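# Place bottles on ledges matching their cap colours

## Task

Put every bottle upright on the wall ledge whose label strip has the same colour as that bottle's cap, with the bottle's entire base resting on the ledge.

## Robot and tools

Robot: two seven-joint arms, left_arm and right_arm, each with a two-finger gripper. left_arm sits on the +y side; these names do not match image left/right. Equal joint values on the two arms give mirrored postures. A large rotation of a gripper can swing the elbow, since a gripper pose does not fix it.

Frame: every position and orientation uses one scene frame. Its origin lies on the plane z = 0, directly below the midpoint between the two arm bases, which are 0.70 m higher. +x points forward (the way both arms face), +z points up. Positions are in metres; quaternions are written w first (qw, qx, qy, qz). Reported hand poses can be off by a few centimetres, more at long reach.

Gripper frame: fingers extend along the gripper's +z axis and close along its y axis. end_effector_position is the point between the pads when closed, just under 1 cm behind the tips. While closing, the tips move about 17 mm further along +z, mostly while the pads are still more than 70 mm apart.

execute_actions(actions, cameras): actions is a list of actions. Each action is a table of up to 15 rows, one row per 1/30 s control step. A short table repeats its last row until 15 steps, so each action is 0.5 s. Each row is one flat list of 16 numbers covering both arms: left_arm x, y, z, qw, qx, qy, qz, opening, then right_arm's same eight. x, y, z and the quaternion form an absolute pose in the scene frame, not an offset. Opening runs from -1 (closed) to +1 (fully open, 0.145 m). A full close needs roughly 0.5 s or more. A target more than 0.6 m from the gripper's current position along any of that gripper's own axes makes the action rejected for both arms. The first action is checked against the latest reported state, and a malformed action rejects the whole call. An empty list just returns state and images. To keep an arm still, repeat the exact pose from the last result taken before it stopped, plus the opening it should keep. To keep orientation fixed, repeat the same quaternion every row rather than copying a drifted reported one. Each step the controller limits the commanded orientation to 32 degrees from the measured one, and may not reach the pose in one action. Check the Hand target line and send the remainder next.

move(target, speed, blend, opening_speed, blocking, cameras): target is one 16-number row as above, or a list of up to 15 such rows (absolute poses, no 0.6 m check). Grippers travel in straight lines, rotating the short way. Paths do not avoid obstacles or the other arm. speed is m/s, 0.002 to 1.1, default 0.25, one value or one per target; rotation is capped at twice that in rad/s. blend (m) rounds corners at intermediate targets. opening_speed is per second on the -1..+1 scale, at least 0.2. The whole move is limited to 10 s. Opening changes in later targets are applied only once everything is at rest there. blocking=false returns after about 0.5 s while motion continues; a new move replaces the running one. Grippers lag and can overshoot speed, especially with a straight arm; faster contact hits harder. The result ends with a move: line: done, off_target, moving, held or fault, plus limits=paced (pose clipped) or limits=held (steps withheld). Arms not named in it reached their pose within 3 mm and 2 degrees. Neither done nor off_target says whether something is touched.

wait(seconds 0 to 10): runs the scene holding current commands. stop(): brakes a running move. zoom_image(camera cam_high or cam_low, region [x0, y0, x1, y1] in pixels, top-left origin, at most 504 by 504): a closer look at the latest image. read_manual(section "licences"): licence texts only. finished_scene(scene 1 or 2): ends the scene permanently; scene 1 is practice.

Result lines: per arm end_effector_position, end_effector_quat_wxyz, Hand target (where the arm is actually being sent), Tool commands, grip_measured (measured opening on the -1..+1 scale), Joint positions (last entry is opening in metres), Joint velocities ("within noise" means at rest), and Joint torques (total drive output including gravity, with offsets and noise; entries 3 and 4 flip sign past ±28 N m). Action calls also list some intermediate positions. MOTOR HOT appears at 85 °C; at 100 °C an OVER-TEMPERATURE FAULT halts that arm for 30 to 60 s or more. Holding loads, stretched arms and pushing at unreachable poses heat motors.

Cameras: cam_high and cam_low, each 896x504, with the calibration listed in the session; actual poses may differ slightly.

Gripping: to hold a bottle keep the commanded opening well below grip_measured; lower squeezes harder, about 10 N per pad, objects up to roughly 11 cm wide. Fast closing squeezes harder.

Avoid: knocking anything out of the work area (ends the scene), collisions or presses between the arms or grippers, closing on the other gripper, drops, releasing a moving bottle, fast impacts and hard pushes. The clearance check does not stop gripper-to-gripper contact. Loose objects may occasionally be nudged by something else. The bottles must stay in place after the robot lets go.

Each tool is called as a command line: name --argument value for each argument, lists and objects as JSON in quotes; but a table of rows of numbers goes row by row, as --pt "numbers of a row", without its own name.

## Session

execute_actions --actions '[]'

zoom_image --camera "cam_high" --region '[420, 200, 690, 420]'

zoom_image --camera "cam_low" --region '[320, 130, 640, 400]'

Scene clock: 0.00 s.
left_arm: end_effector_position=(+0.2239, +0.1828, +0.6144) grip_measured=+1.00 end_effector_quat_wxyz=(-0.319, +0.395, -0.515, +0.691) | right_arm: end_effector_position=(+0.4009, -0.1655, +0.3728) grip_measured=+1.00 end_effector_quat_wxyz=(+0.260, +0.265, +0.837, +0.401)
Joint positions: left_arm=[-1.106 0.942 0.535 2.339 -0.48 -0.199 -0.367 0.145] | right_arm=[0.583 0.619 -0.841 0.925 -1.182 -0.496 -0.047 0.145]
Joint velocities: within noise
Joint torques (N m): no reading
Motor temperatures (°C): left_arm=[20 21 22 20 21 23 21] | right_arm=[20 22 22 19 20 19 21]
Hand target: left_arm +0.2239, +0.1828, +0.6144; -0.319, +0.395, -0.515, +0.691 | right_arm +0.4009, -0.1655, +0.3728; +0.260, +0.265, +0.837, +0.401
Tool commands: left_gripper/opening=+1.0 right_gripper/opening=+1.0

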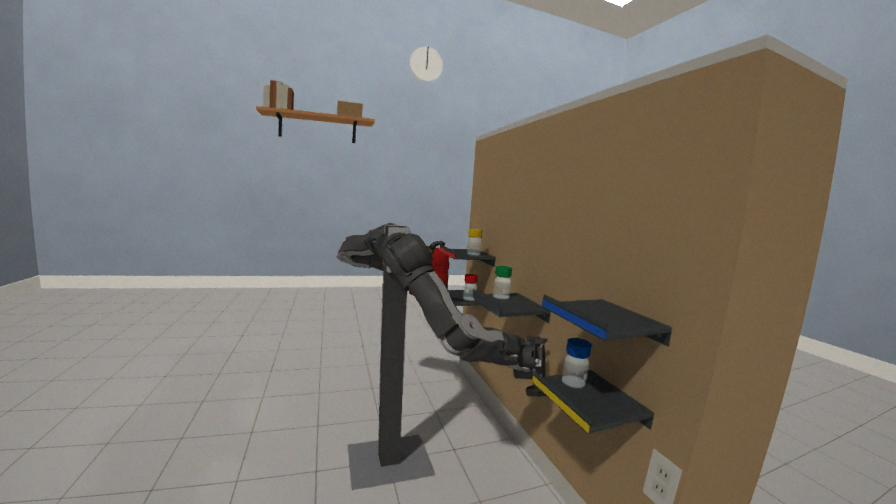

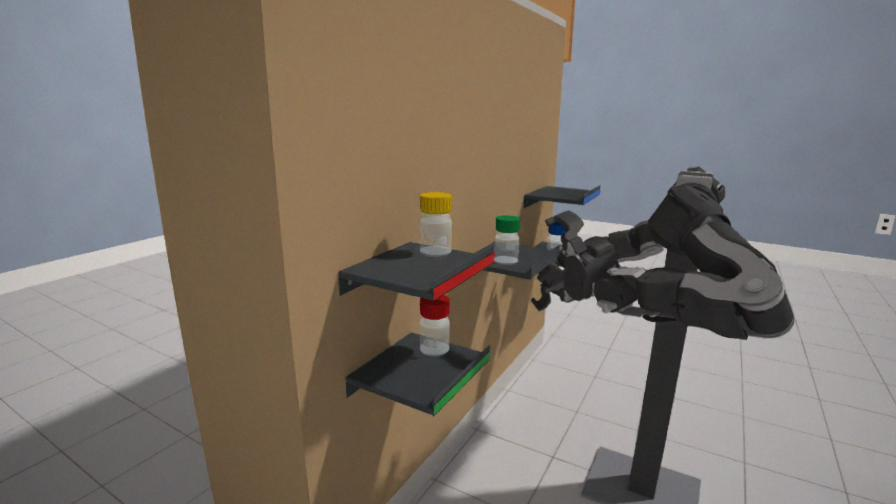

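Scaled by 1.867 from the camera's 896x504 image, which has a finer 1280x720 frame.

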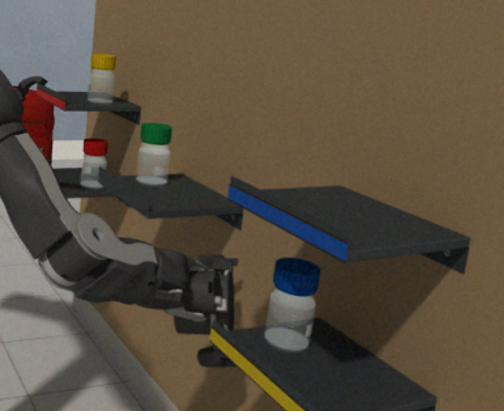

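Scaled by 1.575 from the camera's 896x504 image, which has a finer 1280x720 frame.

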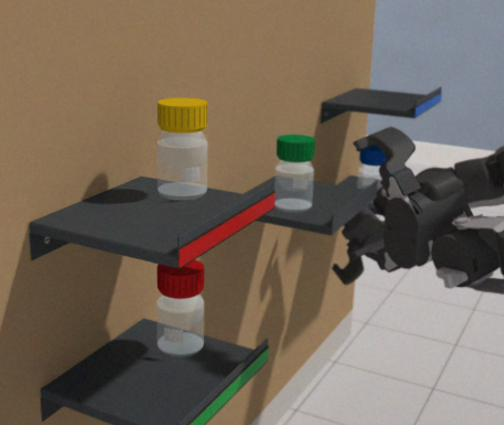

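move --pt "0.22 0.22 0.58 -0.2 0.5 -0.35 0.76 0.1 0.30 -0.17 0.38 0.22 0.38 0.74 0.48 0.1" --pt "0.22 0.28 0.54 0 0.7071 0 0.7071 0.1 0.25 -0.20 0.44 0 0.7071 0 0.7071 0.1" --pt "0.24 0.343 0.51 0 0.7071 0 0.7071 0.1 0.25 -0.24 0.47 0 0.7071 0 0.7071 0.1" --speed 0.25

zoom_image --camera "cam_high" --region '[420, 200, 690, 420]'

zoom_image --camera "cam_low" --region '[320, 130, 640, 420]'

Scene clock: 57.90 s.
left_arm: end_effector_position=(+0.2406, +0.3435, +0.5106) grip_measured=+0.10 end_effector_quat_wxyz=(-0.002, +0.707, +0.000, +0.707) | right_arm: end_effector_position=(+0.2503, -0.2421, +0.4705) grip_measured=+0.10 end_effector_quat_wxyz=(+0.004, +0.706, -0.001, +0.708)
Joint positions: left_arm=[-1.152 1.19 0.316 1.767 1.137 -0.786 -0.101 0.083] | right_arm=[-0.647 0.647 -0.037 1.876 0.519 -0.414 -0.24 0.083]
Joint velocities: within noise
Joint torques (N m): left_arm=[1.25 2.65 1.68 1.84 0.13 -0.7 0.22] | right_arm=[0.3 3.42 1.22 3.99 0.07 -0.4 0.13]
Motor temperatures (°C): left_arm=[20 22 22 21 21 23 21] | right_arm=[22 23 23 19 20 19 21]
Hand target: left_arm +0.2400, +0.3430, +0.5100; +0.000, +0.707, +0.000, +0.707 | right_arm +0.2500, -0.2400, +0.4700; +0.000, +0.707, +0.000, +0.707
Off the commanded pose: left_arm 0.001 m, 0 deg | right_arm 0.002 m, 1 deg.
joint sent to its limit (left arm) — joint 6 (wrist pitch), lower limit. The joint targets still meet the commanded pose.
move: done

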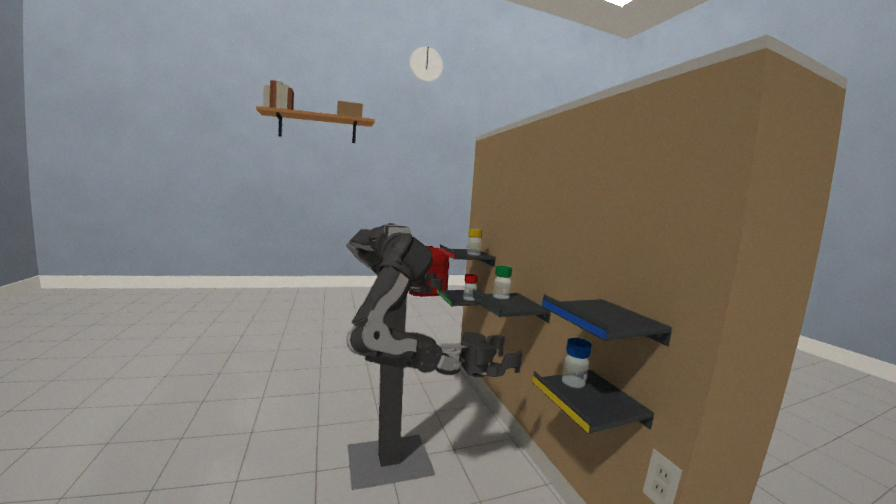

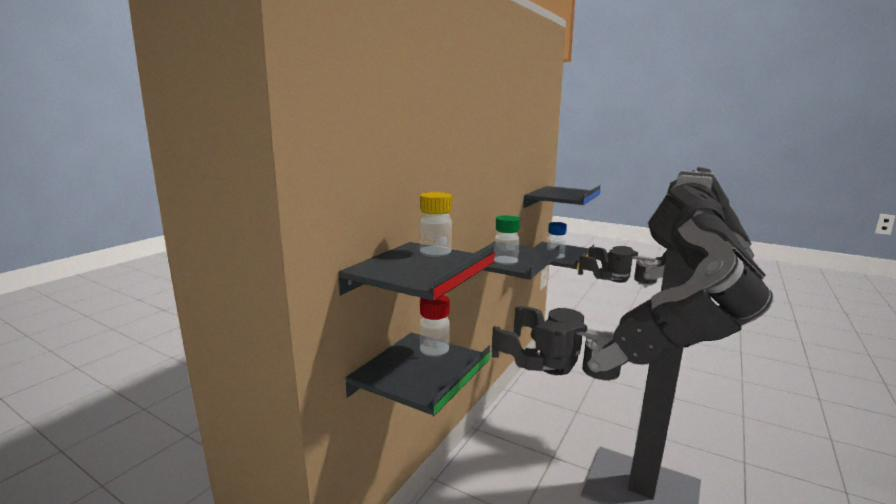

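Scaled by 1.867 from the camera's 896x504 image, which has a finer 1280x720 frame.

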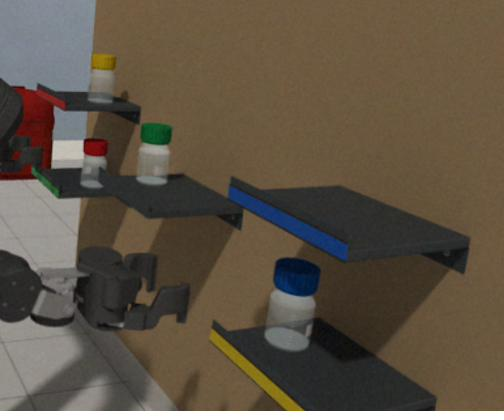

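Scaled by 1.575 from the camera's 896x504 image, which has a finer 1280x720 frame.

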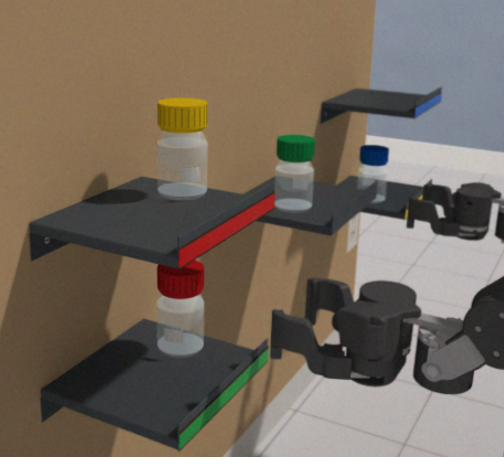

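move --pt "0.25 0.345 0.503 0 0.7071 0 0.7071 0.12 0.25 -0.352 0.503 0 0.7071 0 0.7071 0.12" --pt "0.325 0.345 0.503 0 0.7071 0 0.7071 0.12 0.325 -0.352 0.503 0 0.7071 0 0.7071 0.12" --speed '[0.2,0.12]'

zoom_image --camera "cam_high" --region '[420, 220, 660, 420]'

zoom_image --camera "cam_low" --region '[400, 200, 620, 400]'

Scene clock: 73.50 s.
left_arm: end_effector_position=(+0.3255, +0.3457, +0.5057) grip_measured=+0.12 end_effector_quat_wxyz=(-0.002, +0.704, +0.001, +0.710) | right_arm: end_effector_position=(+0.3257, -0.3522, +0.5064) grip_measured=+0.12 end_effector_quat_wxyz=(+0.000, +0.703, +0.001, +0.711)
Joint positions: left_arm=[-0.274 1.176 -0.265 1.52 1.157 -0.546 -0.066 0.085] | right_arm=[-0.326 0.989 0.004 1.489 1.015 -0.377 0.078 0.085]
Joint velocities: within noise
Joint torques (N m): left_arm=[3.92 6.26 1.98 1.58 0.09 -0.54 0.22] | right_arm=[2.39 6.05 2.69 2.04 0.11 -0.31 -0.11]
Motor temperatures (°C): left_arm=[20 22 23 21 21 24 21] | right_arm=[21 23 23 20 20 20 21]
Hand target: left_arm +0.3250, +0.3450, +0.5031; +0.000, +0.707, +0.000, +0.707 | right_arm +0.3250, -0.3520, +0.5031; +0.000, +0.707, +0.000, +0.707
Off the commanded pose: left_arm 0.003 m, 0 deg | right_arm 0.003 m, 1 deg.
move: done

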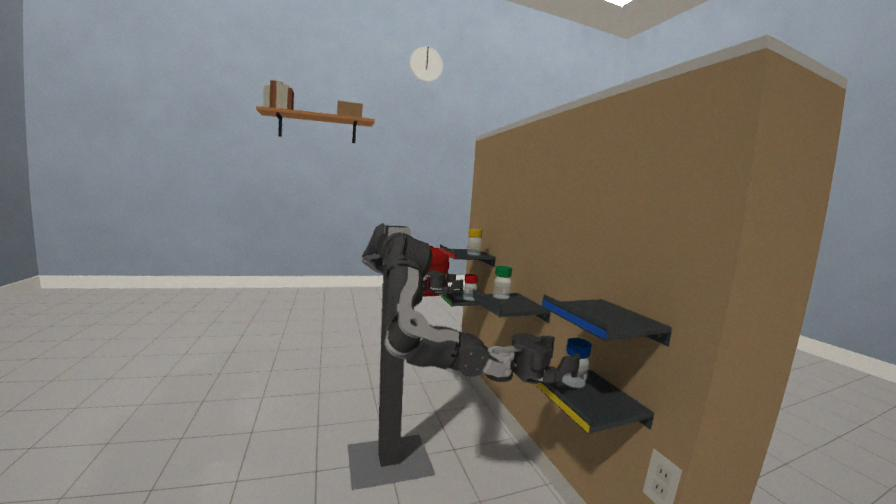

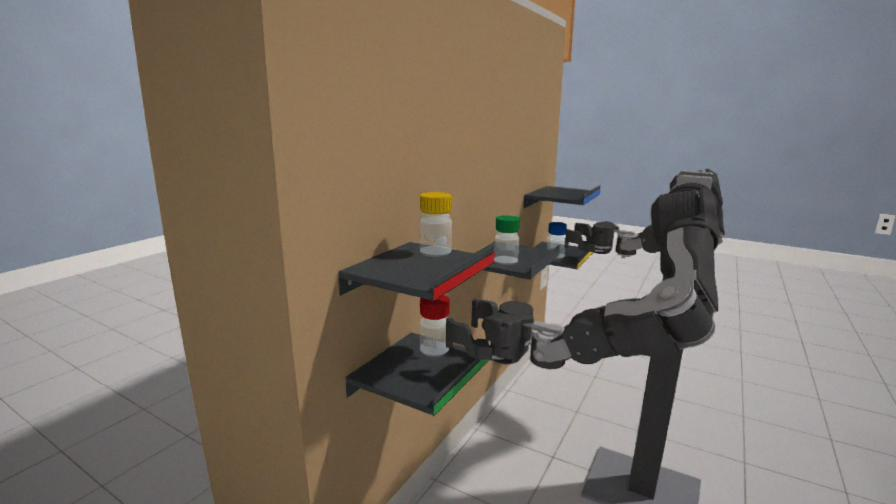

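Scaled by 2.100 from the camera's 896x504 image, which has a finer 1280x720 frame.

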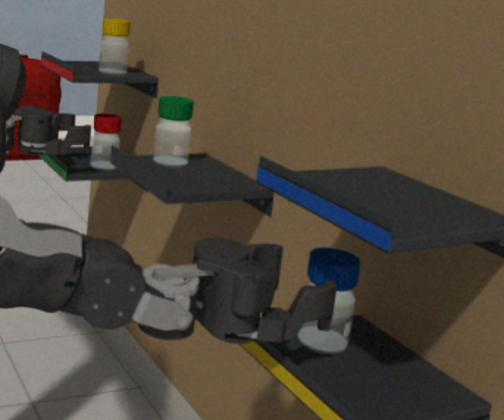

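Scaled by 2.291 from the camera's 896x504 image, which has a finer 1280x720 frame.

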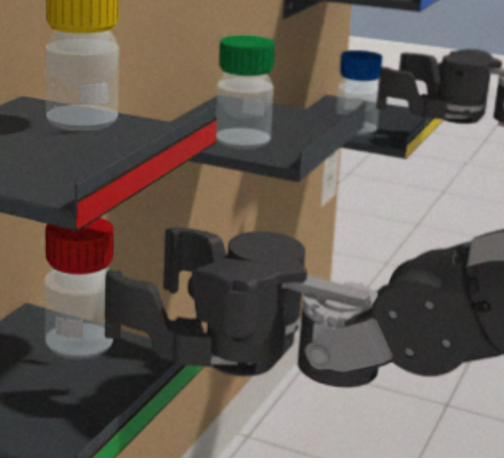

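move --pt "0.383 0.347 0.502 0 0.7071 0 0.7071 0.12 0.379 -0.352 0.502 0 0.7071 0 0.7071 0.12" --pt "0.383 0.347 0.502 0 0.7071 0 0.7071 -0.8 0.379 -0.352 0.502 0 0.7071 0 0.7071 -0.8" --speed '[0.1,0.1]' --opening_speed 0.7

zoom_image --camera "cam_high" --region '[420, 220, 660, 420]'

zoom_image --camera "cam_low" --region '[400, 200, 620, 400]'

Scene clock: 85.23 s.
left_arm: end_effector_position=(+0.3836, +0.3479, +0.5056) grip_measured=-0.24 end_effector_quat_wxyz=(-0.001, +0.703, +0.002, +0.711) | right_arm: end_effector_position=(+0.3796, -0.3534, +0.5055) grip_measured=-0.29 end_effector_quat_wxyz=(+0.002, +0.703, -0.002, +0.711)
Joint positions: left_arm=[0.165 1.015 -0.452 1.27 1.089 -0.381 0.03 0.058] | right_arm=[0.076 0.919 -0.221 1.266 0.967 -0.292 0.111 0.054]
Joint velocities: within noise
Joint torques (N m): left_arm=[5.31 6.29 1.94 1.98 0.12 -0.54 0.21] | right_arm=[3.6 6.55 2.58 2.3 0.17 -0.31 0.12]
Motor temperatures (°C): left_arm=[20 23 23 21 21 24 21] | right_arm=[21 23 23 20 20 20 21]
Hand target: left_arm +0.3829, +0.3470, +0.5020; +0.000, +0.707, +0.000, +0.707 | right_arm +0.3790, -0.3520, +0.5020; +0.000, +0.707, +0.000, +0.707
Off the commanded pose: left_arm 0.004 m, 1 deg | right_arm 0.004 m, 1 deg.
move: off_target (left_arm, right_arm); target 2's new opening was sent with right_arm's hand 0.004 m and 1 deg from that target

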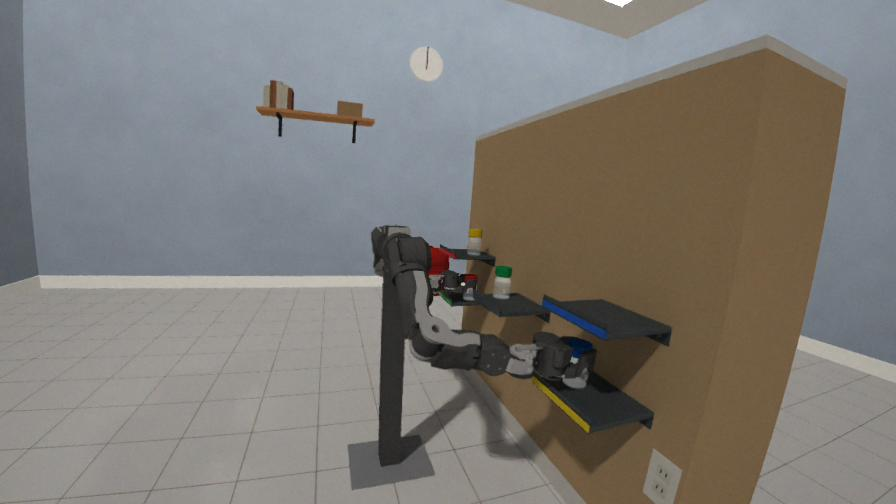

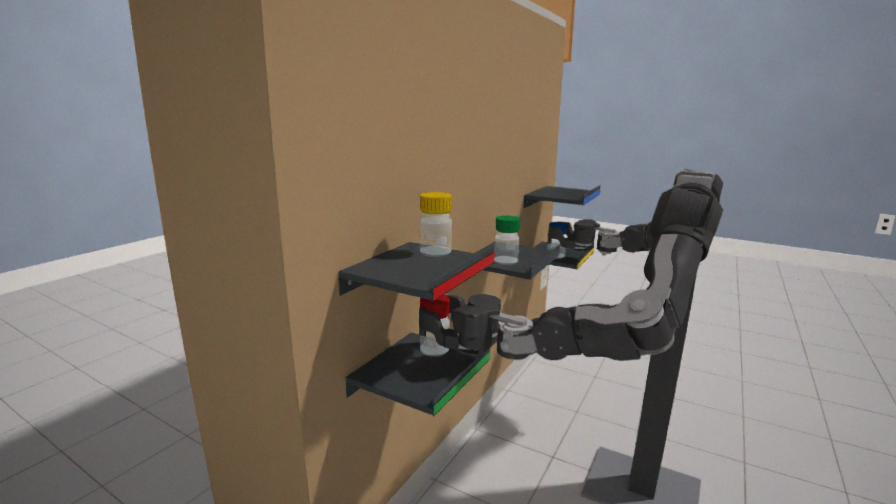

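Scaled by 2.100 from the camera's 896x504 image, which has a finer 1280x720 frame.

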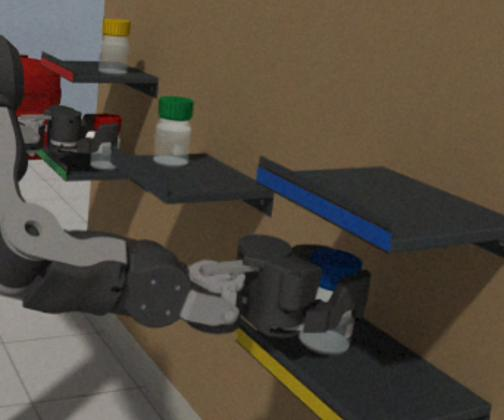

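Scaled by 2.291 from the camera's 896x504 image, which has a finer 1280x720 frame.

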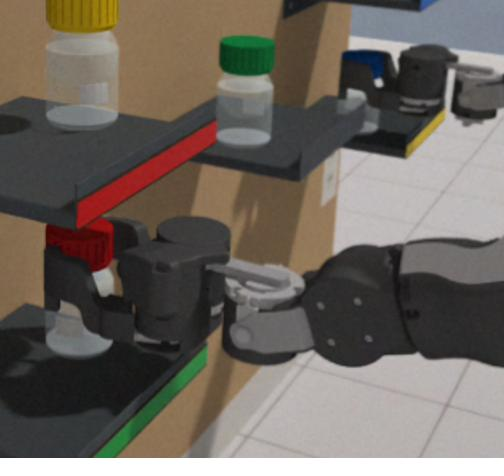

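move --pt "0.38 0.347 0.53 0 0.7071 0 0.7071 -0.8 0.376 -0.352 0.53 0 0.7071 0 0.7071 -0.8" --pt "0.36 0.195 0.545 0 0.7071 0 0.7071 -0.8 0.36 -0.195 0.545 0 0.7071 0 0.7071 -0.8" --pt "0.34 0.195 0.735 0 0.7071 0 0.7071 -0.8 0.36 -0.195 0.735 0 0.7071 0 0.7071 -0.8" --speed '[0.08,0.15,0.15]' --blend '[0.01,0.02,0]'

Scene clock: 109.87 s.
left_arm: end_effector_position=(+0.3397, +0.1944, +0.7355) grip_measured=-0.24 end_effector_quat_wxyz=(+0.001, +0.707, -0.002, +0.707) | right_arm: end_effector_position=(+0.3600, -0.1944, +0.7346) grip_measured=-0.29 end_effector_quat_wxyz=(-0.003, +0.708, +0.001, +0.707)
Joint positions: left_arm=[0.714 0.991 -0.3 2.263 1.522 0.647 -0.964 0.058] | right_arm=[0.714 0.81 -0.246 2.165 1.359 0.785 -0.877 0.054]
Joint velocities: within noise
Joint torques (N m): left_arm=[5.58 2.57 1.83 0.68 -0.33 -0.49 -0.06] | right_arm=[5.05 2.47 2.4 1.25 -0.32 -0.26 -0.16]
Motor temperatures (°C): left_arm=[21 24 23 21 21 24 21] | right_arm=[22 24 23 20 20 20 21]
Hand target: left_arm +0.3400, +0.1949, +0.7350; +0.000, +0.707, +0.000, +0.707 | right_arm +0.3600, -0.1950, +0.7350; +0.000, +0.707, +0.000, +0.707
Off the commanded pose: left_arm 0.001 m, 0 deg | right_arm 0.001 m, 0 deg.
move: done

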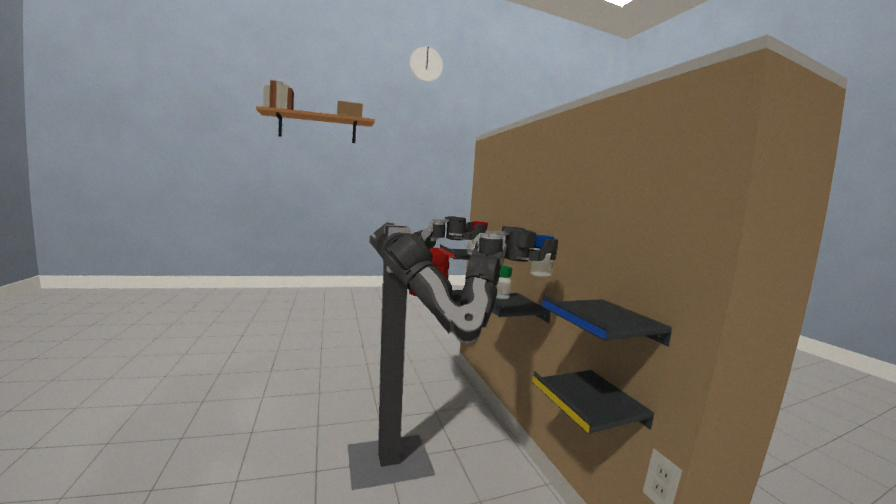

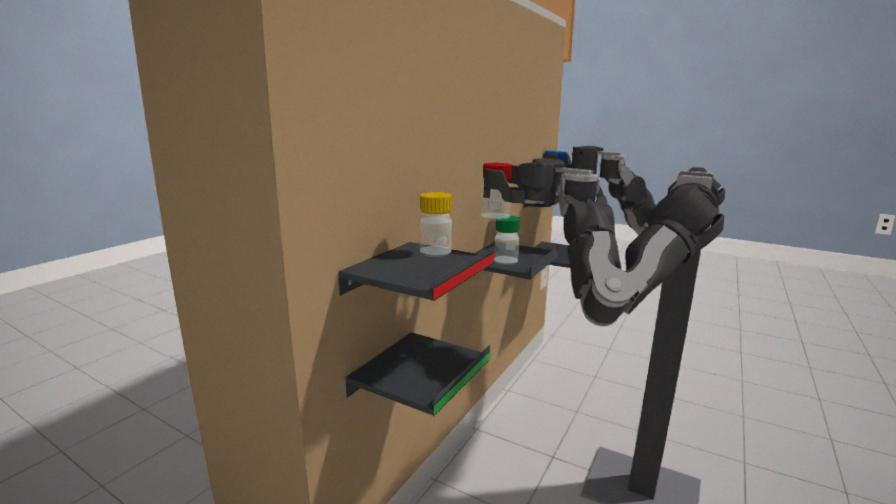

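move --pt "0.30 0.25 0.74 0 0.7071 0 0.7071 -0.8 0.365 -0.28 0.735 0 0.7071 0 0.7071 -0.8" --pt "0.295 0.40 0.735 0 0.7071 0 0.7071 -0.8 0.37 -0.37 0.73 0 0.7071 0 0.7071 -0.8" --pt "0.31 0.443 0.73 -0.0616 0.7044 0.0616 0.7044 -0.8 0.37 -0.37 0.715 0 0.7071 0 0.7071 -0.8" --speed '[0.12,0.12,0.08]' --blend '[0.02,0.01,0]'

zoom_image --camera "cam_high" --region '[420, 200, 660, 400]'

zoom_image --camera "cam_low" --region '[330, 130, 630, 330]'

Scene clock: 133.40 s.
left_arm: end_effector_position=(+0.3097, +0.4422, +0.7278) grip_measured=-0.24 end_effector_quat_wxyz=(-0.059, +0.708, +0.061, +0.701) | right_arm: end_effector_position=(+0.3708, -0.3705, +0.7101) grip_measured=-0.29 end_effector_quat_wxyz=(+0.001, +0.714, -0.001, +0.700)
Joint positions: left_arm=[-0.21 1.144 0.874 1.61 1.09 0.609 0.177 0.058] | right_arm=[0.187 1.187 0.285 1.622 1.172 0.492 0.061 0.054]
Joint velocities: within noise
Joint torques (N m): left_arm=[4.36 8.95 2.09 1.98 0.18 -0.93 -0.03] | right_arm=[4.07 6.9 5.86 2.3 0.1 -0.77 0.18]
Motor temperatures (°C): left_arm=[22 23 23 21 21 24 21] | right_arm=[22 23 23 19 20 20 21]
Hand target: left_arm +0.3099, +0.4429, +0.7300; -0.062, +0.704, +0.062, +0.704 | right_arm +0.3700, -0.3700, +0.7150; +0.000, +0.707, +0.000, +0.707
Off the commanded pose: left_arm 0.002 m, 1 deg | right_arm 0.005 m, 1 deg.
move: off_target (right_arm)

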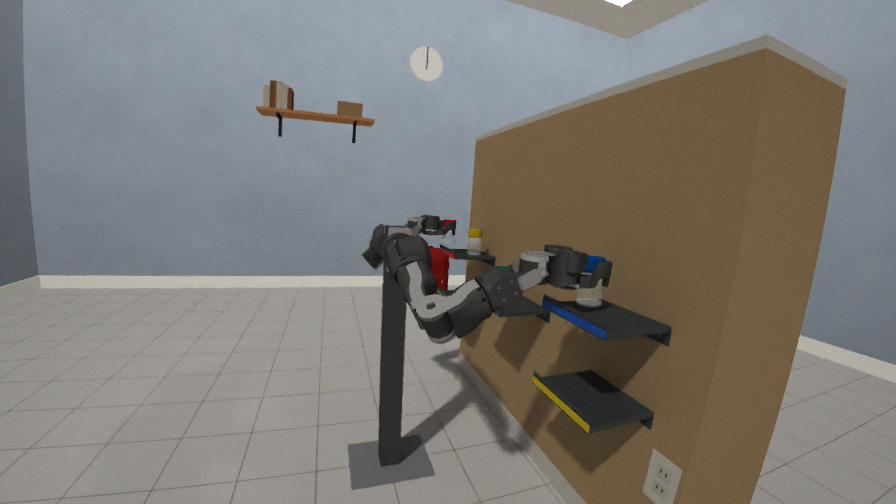

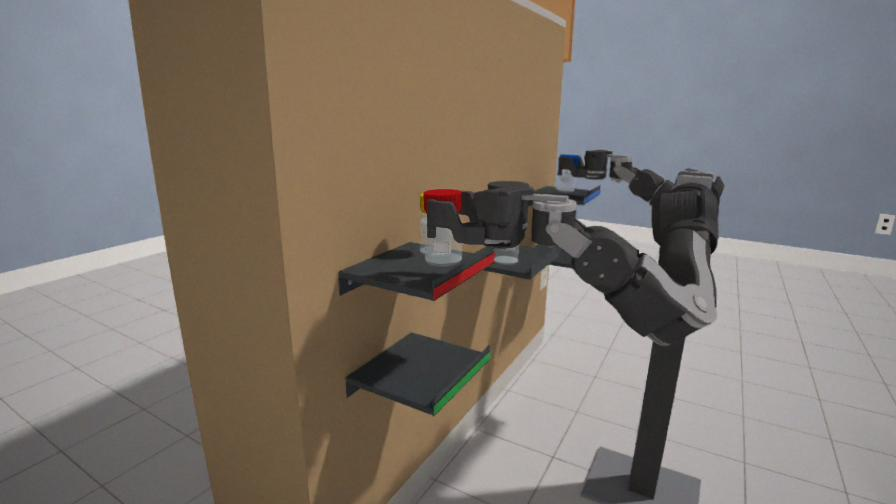

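Scaled by 2.100 from the camera's 896x504 image, which has a finer 1280x720 frame.

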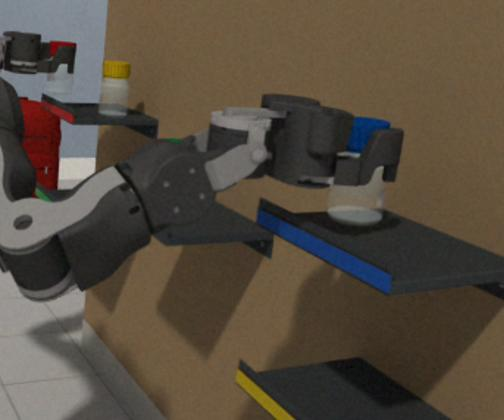

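Scaled by 1.680 from the camera's 896x504 image, which has a finer 1280x720 frame.

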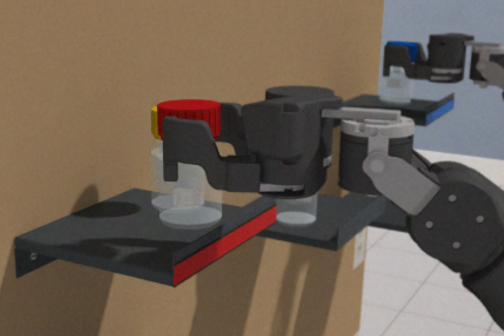

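move --pt "0.365 0.452 0.730 -0.0923 0.701 0.0923 0.701 -0.8 0.37 -0.37 0.70 0 0.7071 0 0.7071 -0.8" --pt "0.365 0.452 0.707 -0.0923 0.701 0.0923 0.701 -0.8 0.37 -0.37 0.695 0 0.7071 0 0.7071 -0.8" --speed '[0.1,0.04]'

zoom_image --camera "cam_high" --region '[420, 200, 660, 400]'

zoom_image --camera "cam_low" --region '[330, 130, 630, 330]'

Scene clock: 147.27 s.
left_arm: end_effector_position=(+0.3649, +0.4534, +0.7044) grip_measured=-0.24 end_effector_quat_wxyz=(-0.095, +0.706, +0.094, +0.695) | right_arm: end_effector_position=(+0.3702, -0.3702, +0.6972) grip_measured=-0.29 end_effector_quat_wxyz=(+0.001, +0.704, +0.000, +0.710)
Joint positions: left_arm=[0.17 1.254 0.266 1.423 1.168 0.384 -0.028 0.058] | right_arm=[0.113 1.153 0.31 1.629 1.141 0.41 0.076 0.054]
Joint velocities: within noise
Joint torques (N m): left_arm=[5.29 7.71 3.92 3.07 0.07 -0.98 0.2] | right_arm=[2.73 7.66 4.26 1.88 0.22 -0.28 0.11]
Motor temperatures (°C): left_arm=[21 25 23 21 21 25 21] | right_arm=[22 24 24 19 20 20 21]
Hand target: left_arm +0.3650, +0.4520, +0.7071; -0.092, +0.701, +0.092, +0.701 | right_arm +0.3700, -0.3699, +0.6950; +0.000, +0.707, +0.000, +0.707
Off the commanded pose: left_arm 0.003 m, 1 deg | right_arm 0.002 m, 1 deg.
move: done

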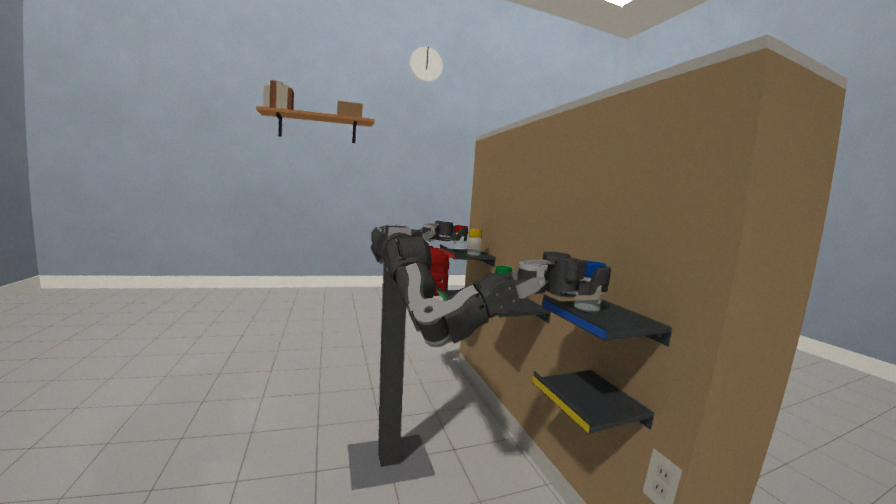

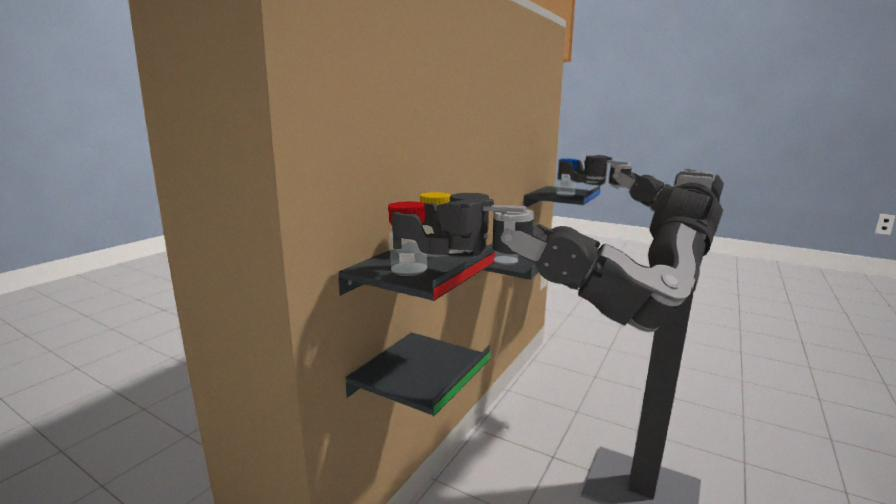

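Scaled by 2.100 from the camera's 896x504 image, which has a finer 1280x720 frame.

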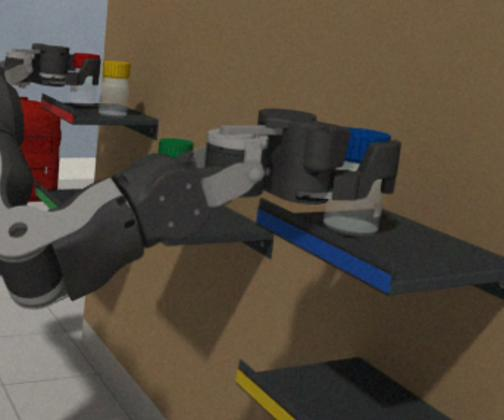

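Scaled by 1.680 from the camera's 896x504 image, which has a finer 1280x720 frame.

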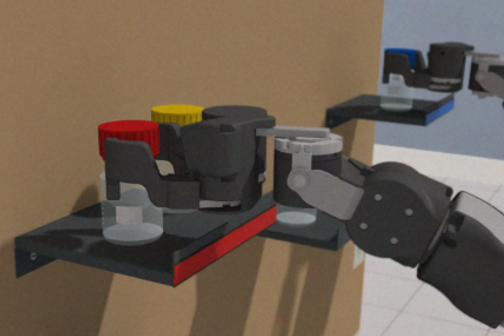

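move --pt "0.365 0.452 0.693 -0.0923 0.701 0.0923 0.701 -0.8 0.37 -0.37 0.695 0 0.7071 0 0.7071 -0.8" --speed '[0.04]' --cameras '["cam_low"]'

zoom_image --camera "cam_low" --region '[330, 170, 530, 320]'

Scene clock: 156.67 s.
left_arm: end_effector_position=(+0.3644, +0.4531, +0.6996) grip_measured=-0.24 end_effector_quat_wxyz=(-0.096, +0.694, +0.092, +0.708) | right_arm: end_effector_position=(+0.3701, -0.3702, +0.6972) grip_measured=-0.29 end_effector_quat_wxyz=(+0.001, +0.704, +0.000, +0.710)
Joint positions: left_arm=[0.12 1.24 0.282 1.428 1.161 0.312 -0.025 0.058] | right_arm=[0.112 1.154 0.31 1.629 1.141 0.409 0.076 0.054]
Joint velocities: within noise
Joint torques (N m): left_arm=[3.47 7.77 2.44 2.4 0.23 -0.34 0.13] | right_arm=[2.6 7.66 4.26 1.87 0.22 -0.28 0.07]
Motor temperatures (°C): left_arm=[22 26 24 21 21 25 21] | right_arm=[22 25 24 19 20 20 21]
Hand target: left_arm +0.3650, +0.4520, +0.6931; -0.092, +0.701, +0.092, +0.701 | right_arm +0.3700, -0.3700, +0.6950; +0.000, +0.707, +0.000, +0.707
Off the commanded pose: left_arm 0.007 m, 1 deg | right_arm 0.002 m, 1 deg.
move: off_target (left_arm)
Images, in order (width x height): cam_low 896x504.

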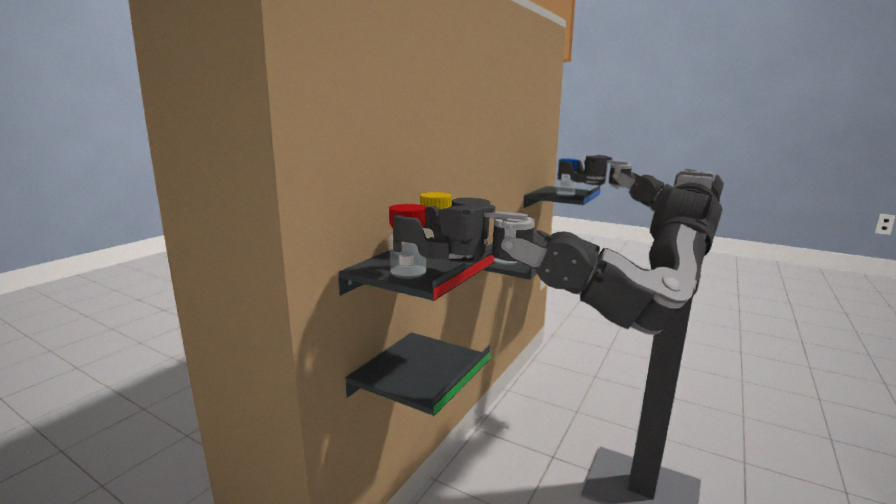

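Scaled by 2.520 from the camera's 896x504 image, which has a finer 1280x720 frame.

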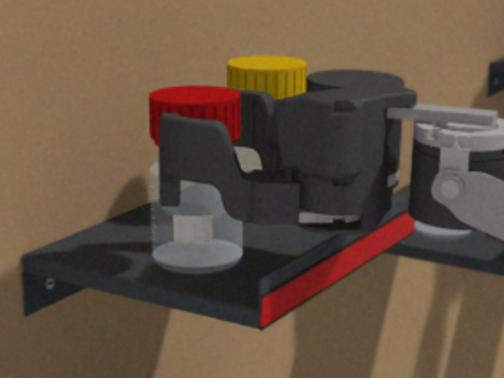

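move --pt "0.365 0.453 0.700 -0.0923 0.701 0.0923 0.701 -0.8 0.37 -0.37 0.699 0 0.7071 0 0.7071 -0.8" --pt "0.365 0.453 0.700 -0.0923 0.701 0.0923 0.701 0.0 0.37 -0.37 0.699 0 0.7071 0 0.7071 0.05" --speed '[0.03,0.05]' --opening_speed 0.5

zoom_image --camera "cam_low" --region '[330, 170, 530, 320]'

zoom_image --camera "cam_high" --region '[420, 200, 660, 400]'

Scene clock: 169.30 s.
left_arm: end_effector_position=(+0.3648, +0.4528, +0.7008) grip_measured=+0.00 end_effector_quat_wxyz=(-0.092, +0.700, +0.093, +0.702) | right_arm: end_effector_position=(+0.3700, -0.3699, +0.6986) grip_measured=+0.05 end_effector_quat_wxyz=(+0.000, +0.707, +0.000, +0.707)
Joint positions: left_arm=[0.134 1.25 0.276 1.425 1.176 0.339 -0.025 0.076] | right_arm=[0.121 1.159 0.31 1.629 1.148 0.428 0.076 0.079]
Joint velocities: within noise
Joint torques (N m): left_arm=[5.45 8.9 2.43 1.73 0.1 -0.65 0.16] | right_arm=[4.05 7.74 3.92 1.85 0.18 -0.41 -0.01]
Motor temperatures (°C): left_arm=[22 26 24 21 21 25 21] | right_arm=[22 25 24 19 20 20 21]
Hand target: left_arm +0.3650, +0.4530, +0.7000; -0.092, +0.701, +0.092, +0.701 | right_arm +0.3700, -0.3699, +0.6990; +0.000, +0.707, +0.000, +0.707
Off the commanded pose: left_arm 0.001 m, 0 deg | right_arm 0.000 m, 0 deg.
move: done

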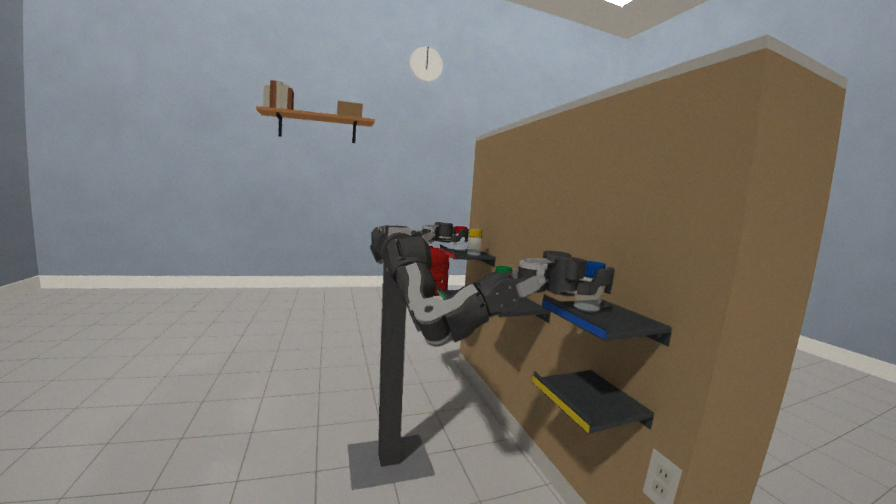

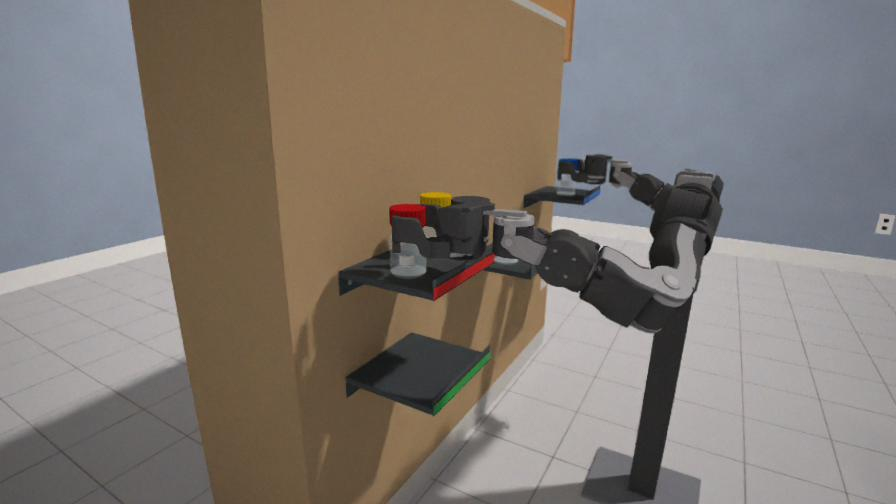

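Scaled by 2.520 from the camera's 896x504 image, which has a finer 1280x720 frame.

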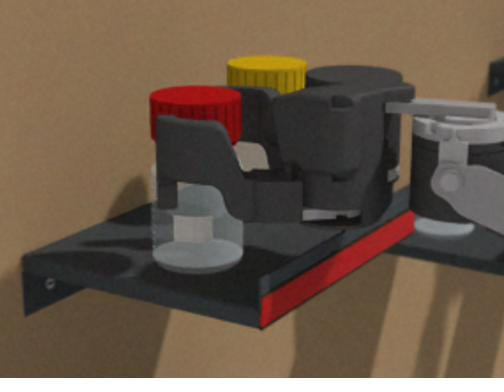

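Scaled by 2.100 from the camera's 896x504 image, which has a finer 1280x720 frame.

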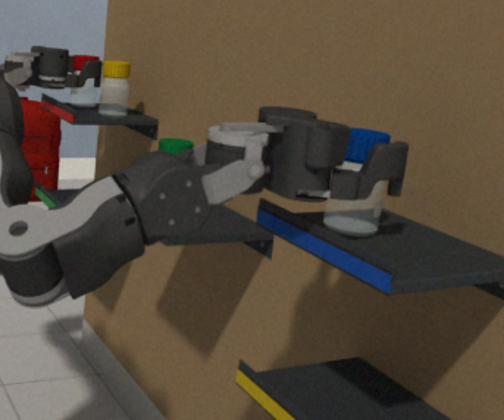

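move --pt "0.26 0.424 0.708 -0.0923 0.701 0.0923 0.701 0.05 0.255 -0.36 0.705 0 0.7071 0 0.7071 0.1" --pt "0.24 0.27 0.62 0 0.7071 0 0.7071 0.12 0.24 -0.27 0.60 0 0.7071 0 0.7071 0.1" --pt "0.29 0.12 0.60 0.1228 0.6964 -0.1228 0.6964 0.12 0.24 -0.27 0.56 0 0.7071 0 0.7071 0.1" --pt "0.295 0.079 0.60 0.1228 0.6964 -0.1228 0.6964 0.12 0.24 -0.27 0.56 0 0.7071 0 0.7071 0.1" --speed '[0.12,0.2,0.15,0.1]' --blend '[0,0.03,0.01,0]'

zoom_image --camera "cam_low" --region '[330, 130, 640, 330]'

zoom_image --camera "cam_high" --region '[420, 200, 660, 400]'

Scene clock: 197.47 s.
left_arm: end_effector_position=(+0.2938, +0.0775, +0.6028) grip_measured=+0.12 end_effector_quat_wxyz=(+0.127, +0.692, -0.125, +0.699) | right_arm: end_effector_position=(+0.2400, -0.2711, +0.5614) grip_measured=+0.10 end_effector_quat_wxyz=(+0.002, +0.706, -0.001, +0.708)
Joint positions: left_arm=[-0.074 0.406 -0.331 2.336 0.41 0.504 -0.238 0.085] | right_arm=[-0.699 0.338 0.564 2.217 0.595 0.107 0.201 0.083]
Joint velocities: within noise
Joint torques (N m): left_arm=[3.07 0.8 0.73 3.4 0 -0.53 -0.04] | right_arm=[-0.28 2.65 0.98 3.08 0.22 -0.54 0.11]
Motor temperatures (°C): left_arm=[22 27 24 21 21 25 21] | right_arm=[22 25 24 19 20 20 21]
Hand target: left_arm +0.2950, +0.0790, +0.6000; +0.123, +0.696, -0.123, +0.696 | right_arm +0.2400, -0.2700, +0.5600; +0.000, +0.707, +0.000, +0.707
Off the commanded pose: left_arm 0.003 m, 1 deg | right_arm 0.002 m, 0 deg.
move: done; blend cut to 0 m at target 2

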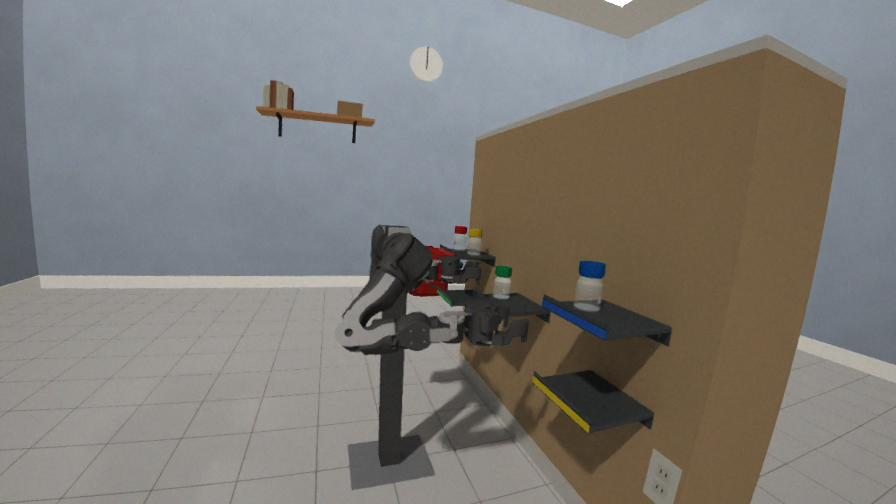

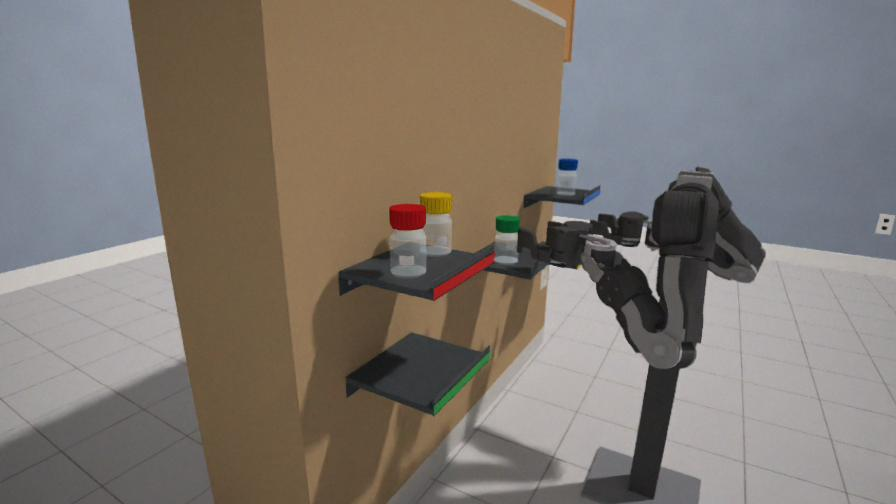

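Scaled by 1.626 from the camera's 896x504 image, which has a finer 1280x720 frame.

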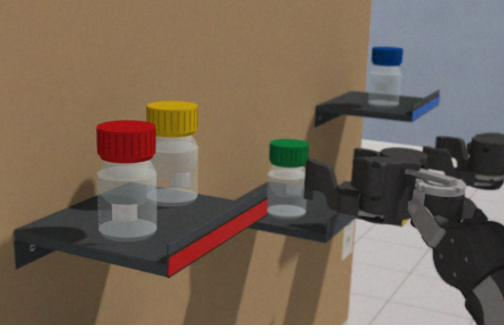

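Scaled by 2.100 from the camera's 896x504 image, which has a finer 1280x720 frame.

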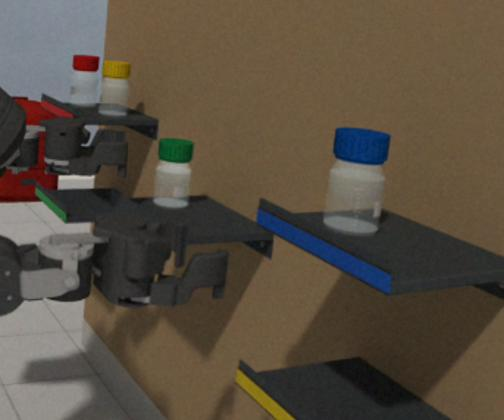

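move --pt "0.375 0.049 0.597 0.1228 0.6964 -0.1228 0.6964 0.12 0.24 -0.27 0.56 0 0.7071 0 0.7071 0.1" --pt "0.377 0.0485 0.597 0.1228 0.6964 -0.1228 0.6964 -0.8 0.24 -0.27 0.56 0 0.7071 0 0.7071 0.1" --speed '[0.1,0.1]' --opening_speed 0.7

zoom_image --camera "cam_low" --region '[440, 180, 640, 330]'

zoom_image --camera "cam_high" --region '[420, 200, 600, 340]'

Scene clock: 223.77 s.
left_arm: end_effector_position=(+0.3765, +0.0491, +0.5985) grip_measured=-0.24 end_effector_quat_wxyz=(+0.122, +0.695, -0.122, +0.698) | right_arm: end_effector_position=(+0.2400, -0.2711, +0.5615) grip_measured=+0.10 end_effector_quat_wxyz=(+0.002, +0.706, -0.001, +0.708)
Joint positions: left_arm=[0.308 0.251 -0.447 1.928 0.403 0.501 -0.232 0.057] | right_arm=[-0.699 0.338 0.564 2.217 0.595 0.106 0.201 0.083]
Joint velocities: within noise
Joint torques (N m): left_arm=[6.69 -0.2 0.49 3.6 0.03 -0.68 0.15] | right_arm=[-0.36 2.55 0.99 3.11 0.2 -0.53 0.11]
Motor temperatures (°C): left_arm=[22 24 23 21 21 25 21] | right_arm=[21 24 23 20 20 20 21]
Hand target: left_arm +0.3769, +0.0485, +0.5970; +0.123, +0.696, -0.123, +0.696 | right_arm +0.2400, -0.2700, +0.5601; +0.000, +0.707, +0.000, +0.707
Off the commanded pose: left_arm 0.002 m, 0 deg | right_arm 0.002 m, 0 deg.
move: done

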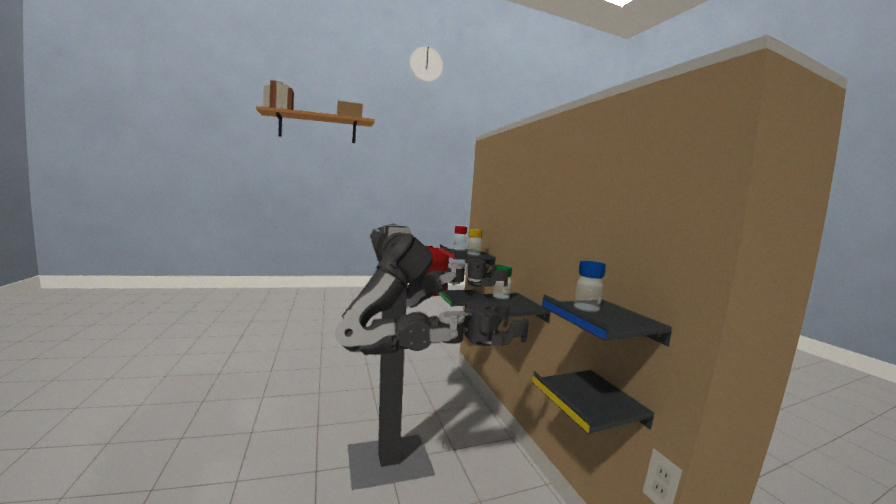

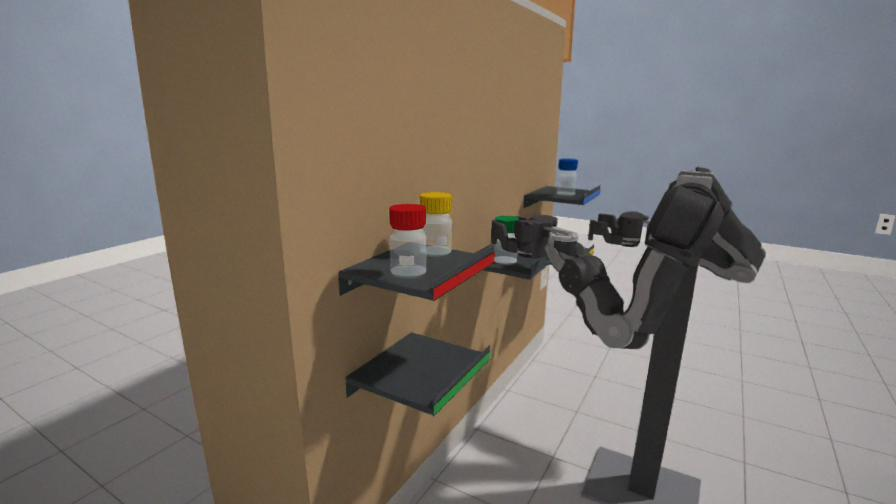

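Scaled by 2.520 from the camera's 896x504 image, which has a finer 1280x720 frame.

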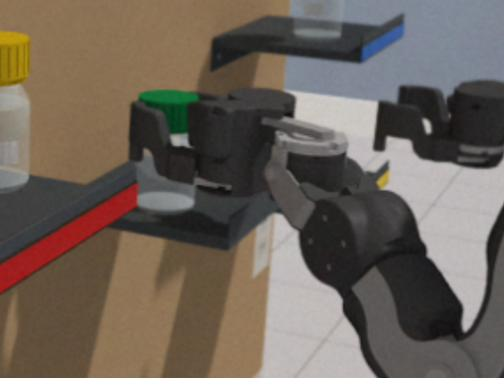

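Scaled by 2.800 from the camera's 896x504 image, which has a finer 1280x720 frame.

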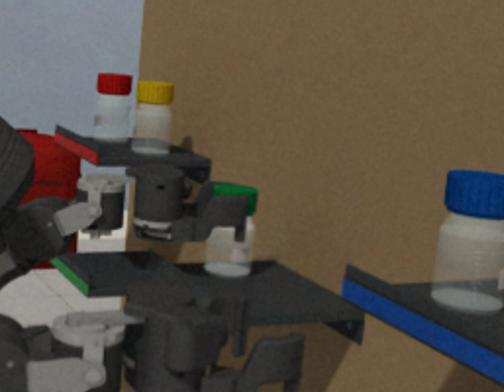

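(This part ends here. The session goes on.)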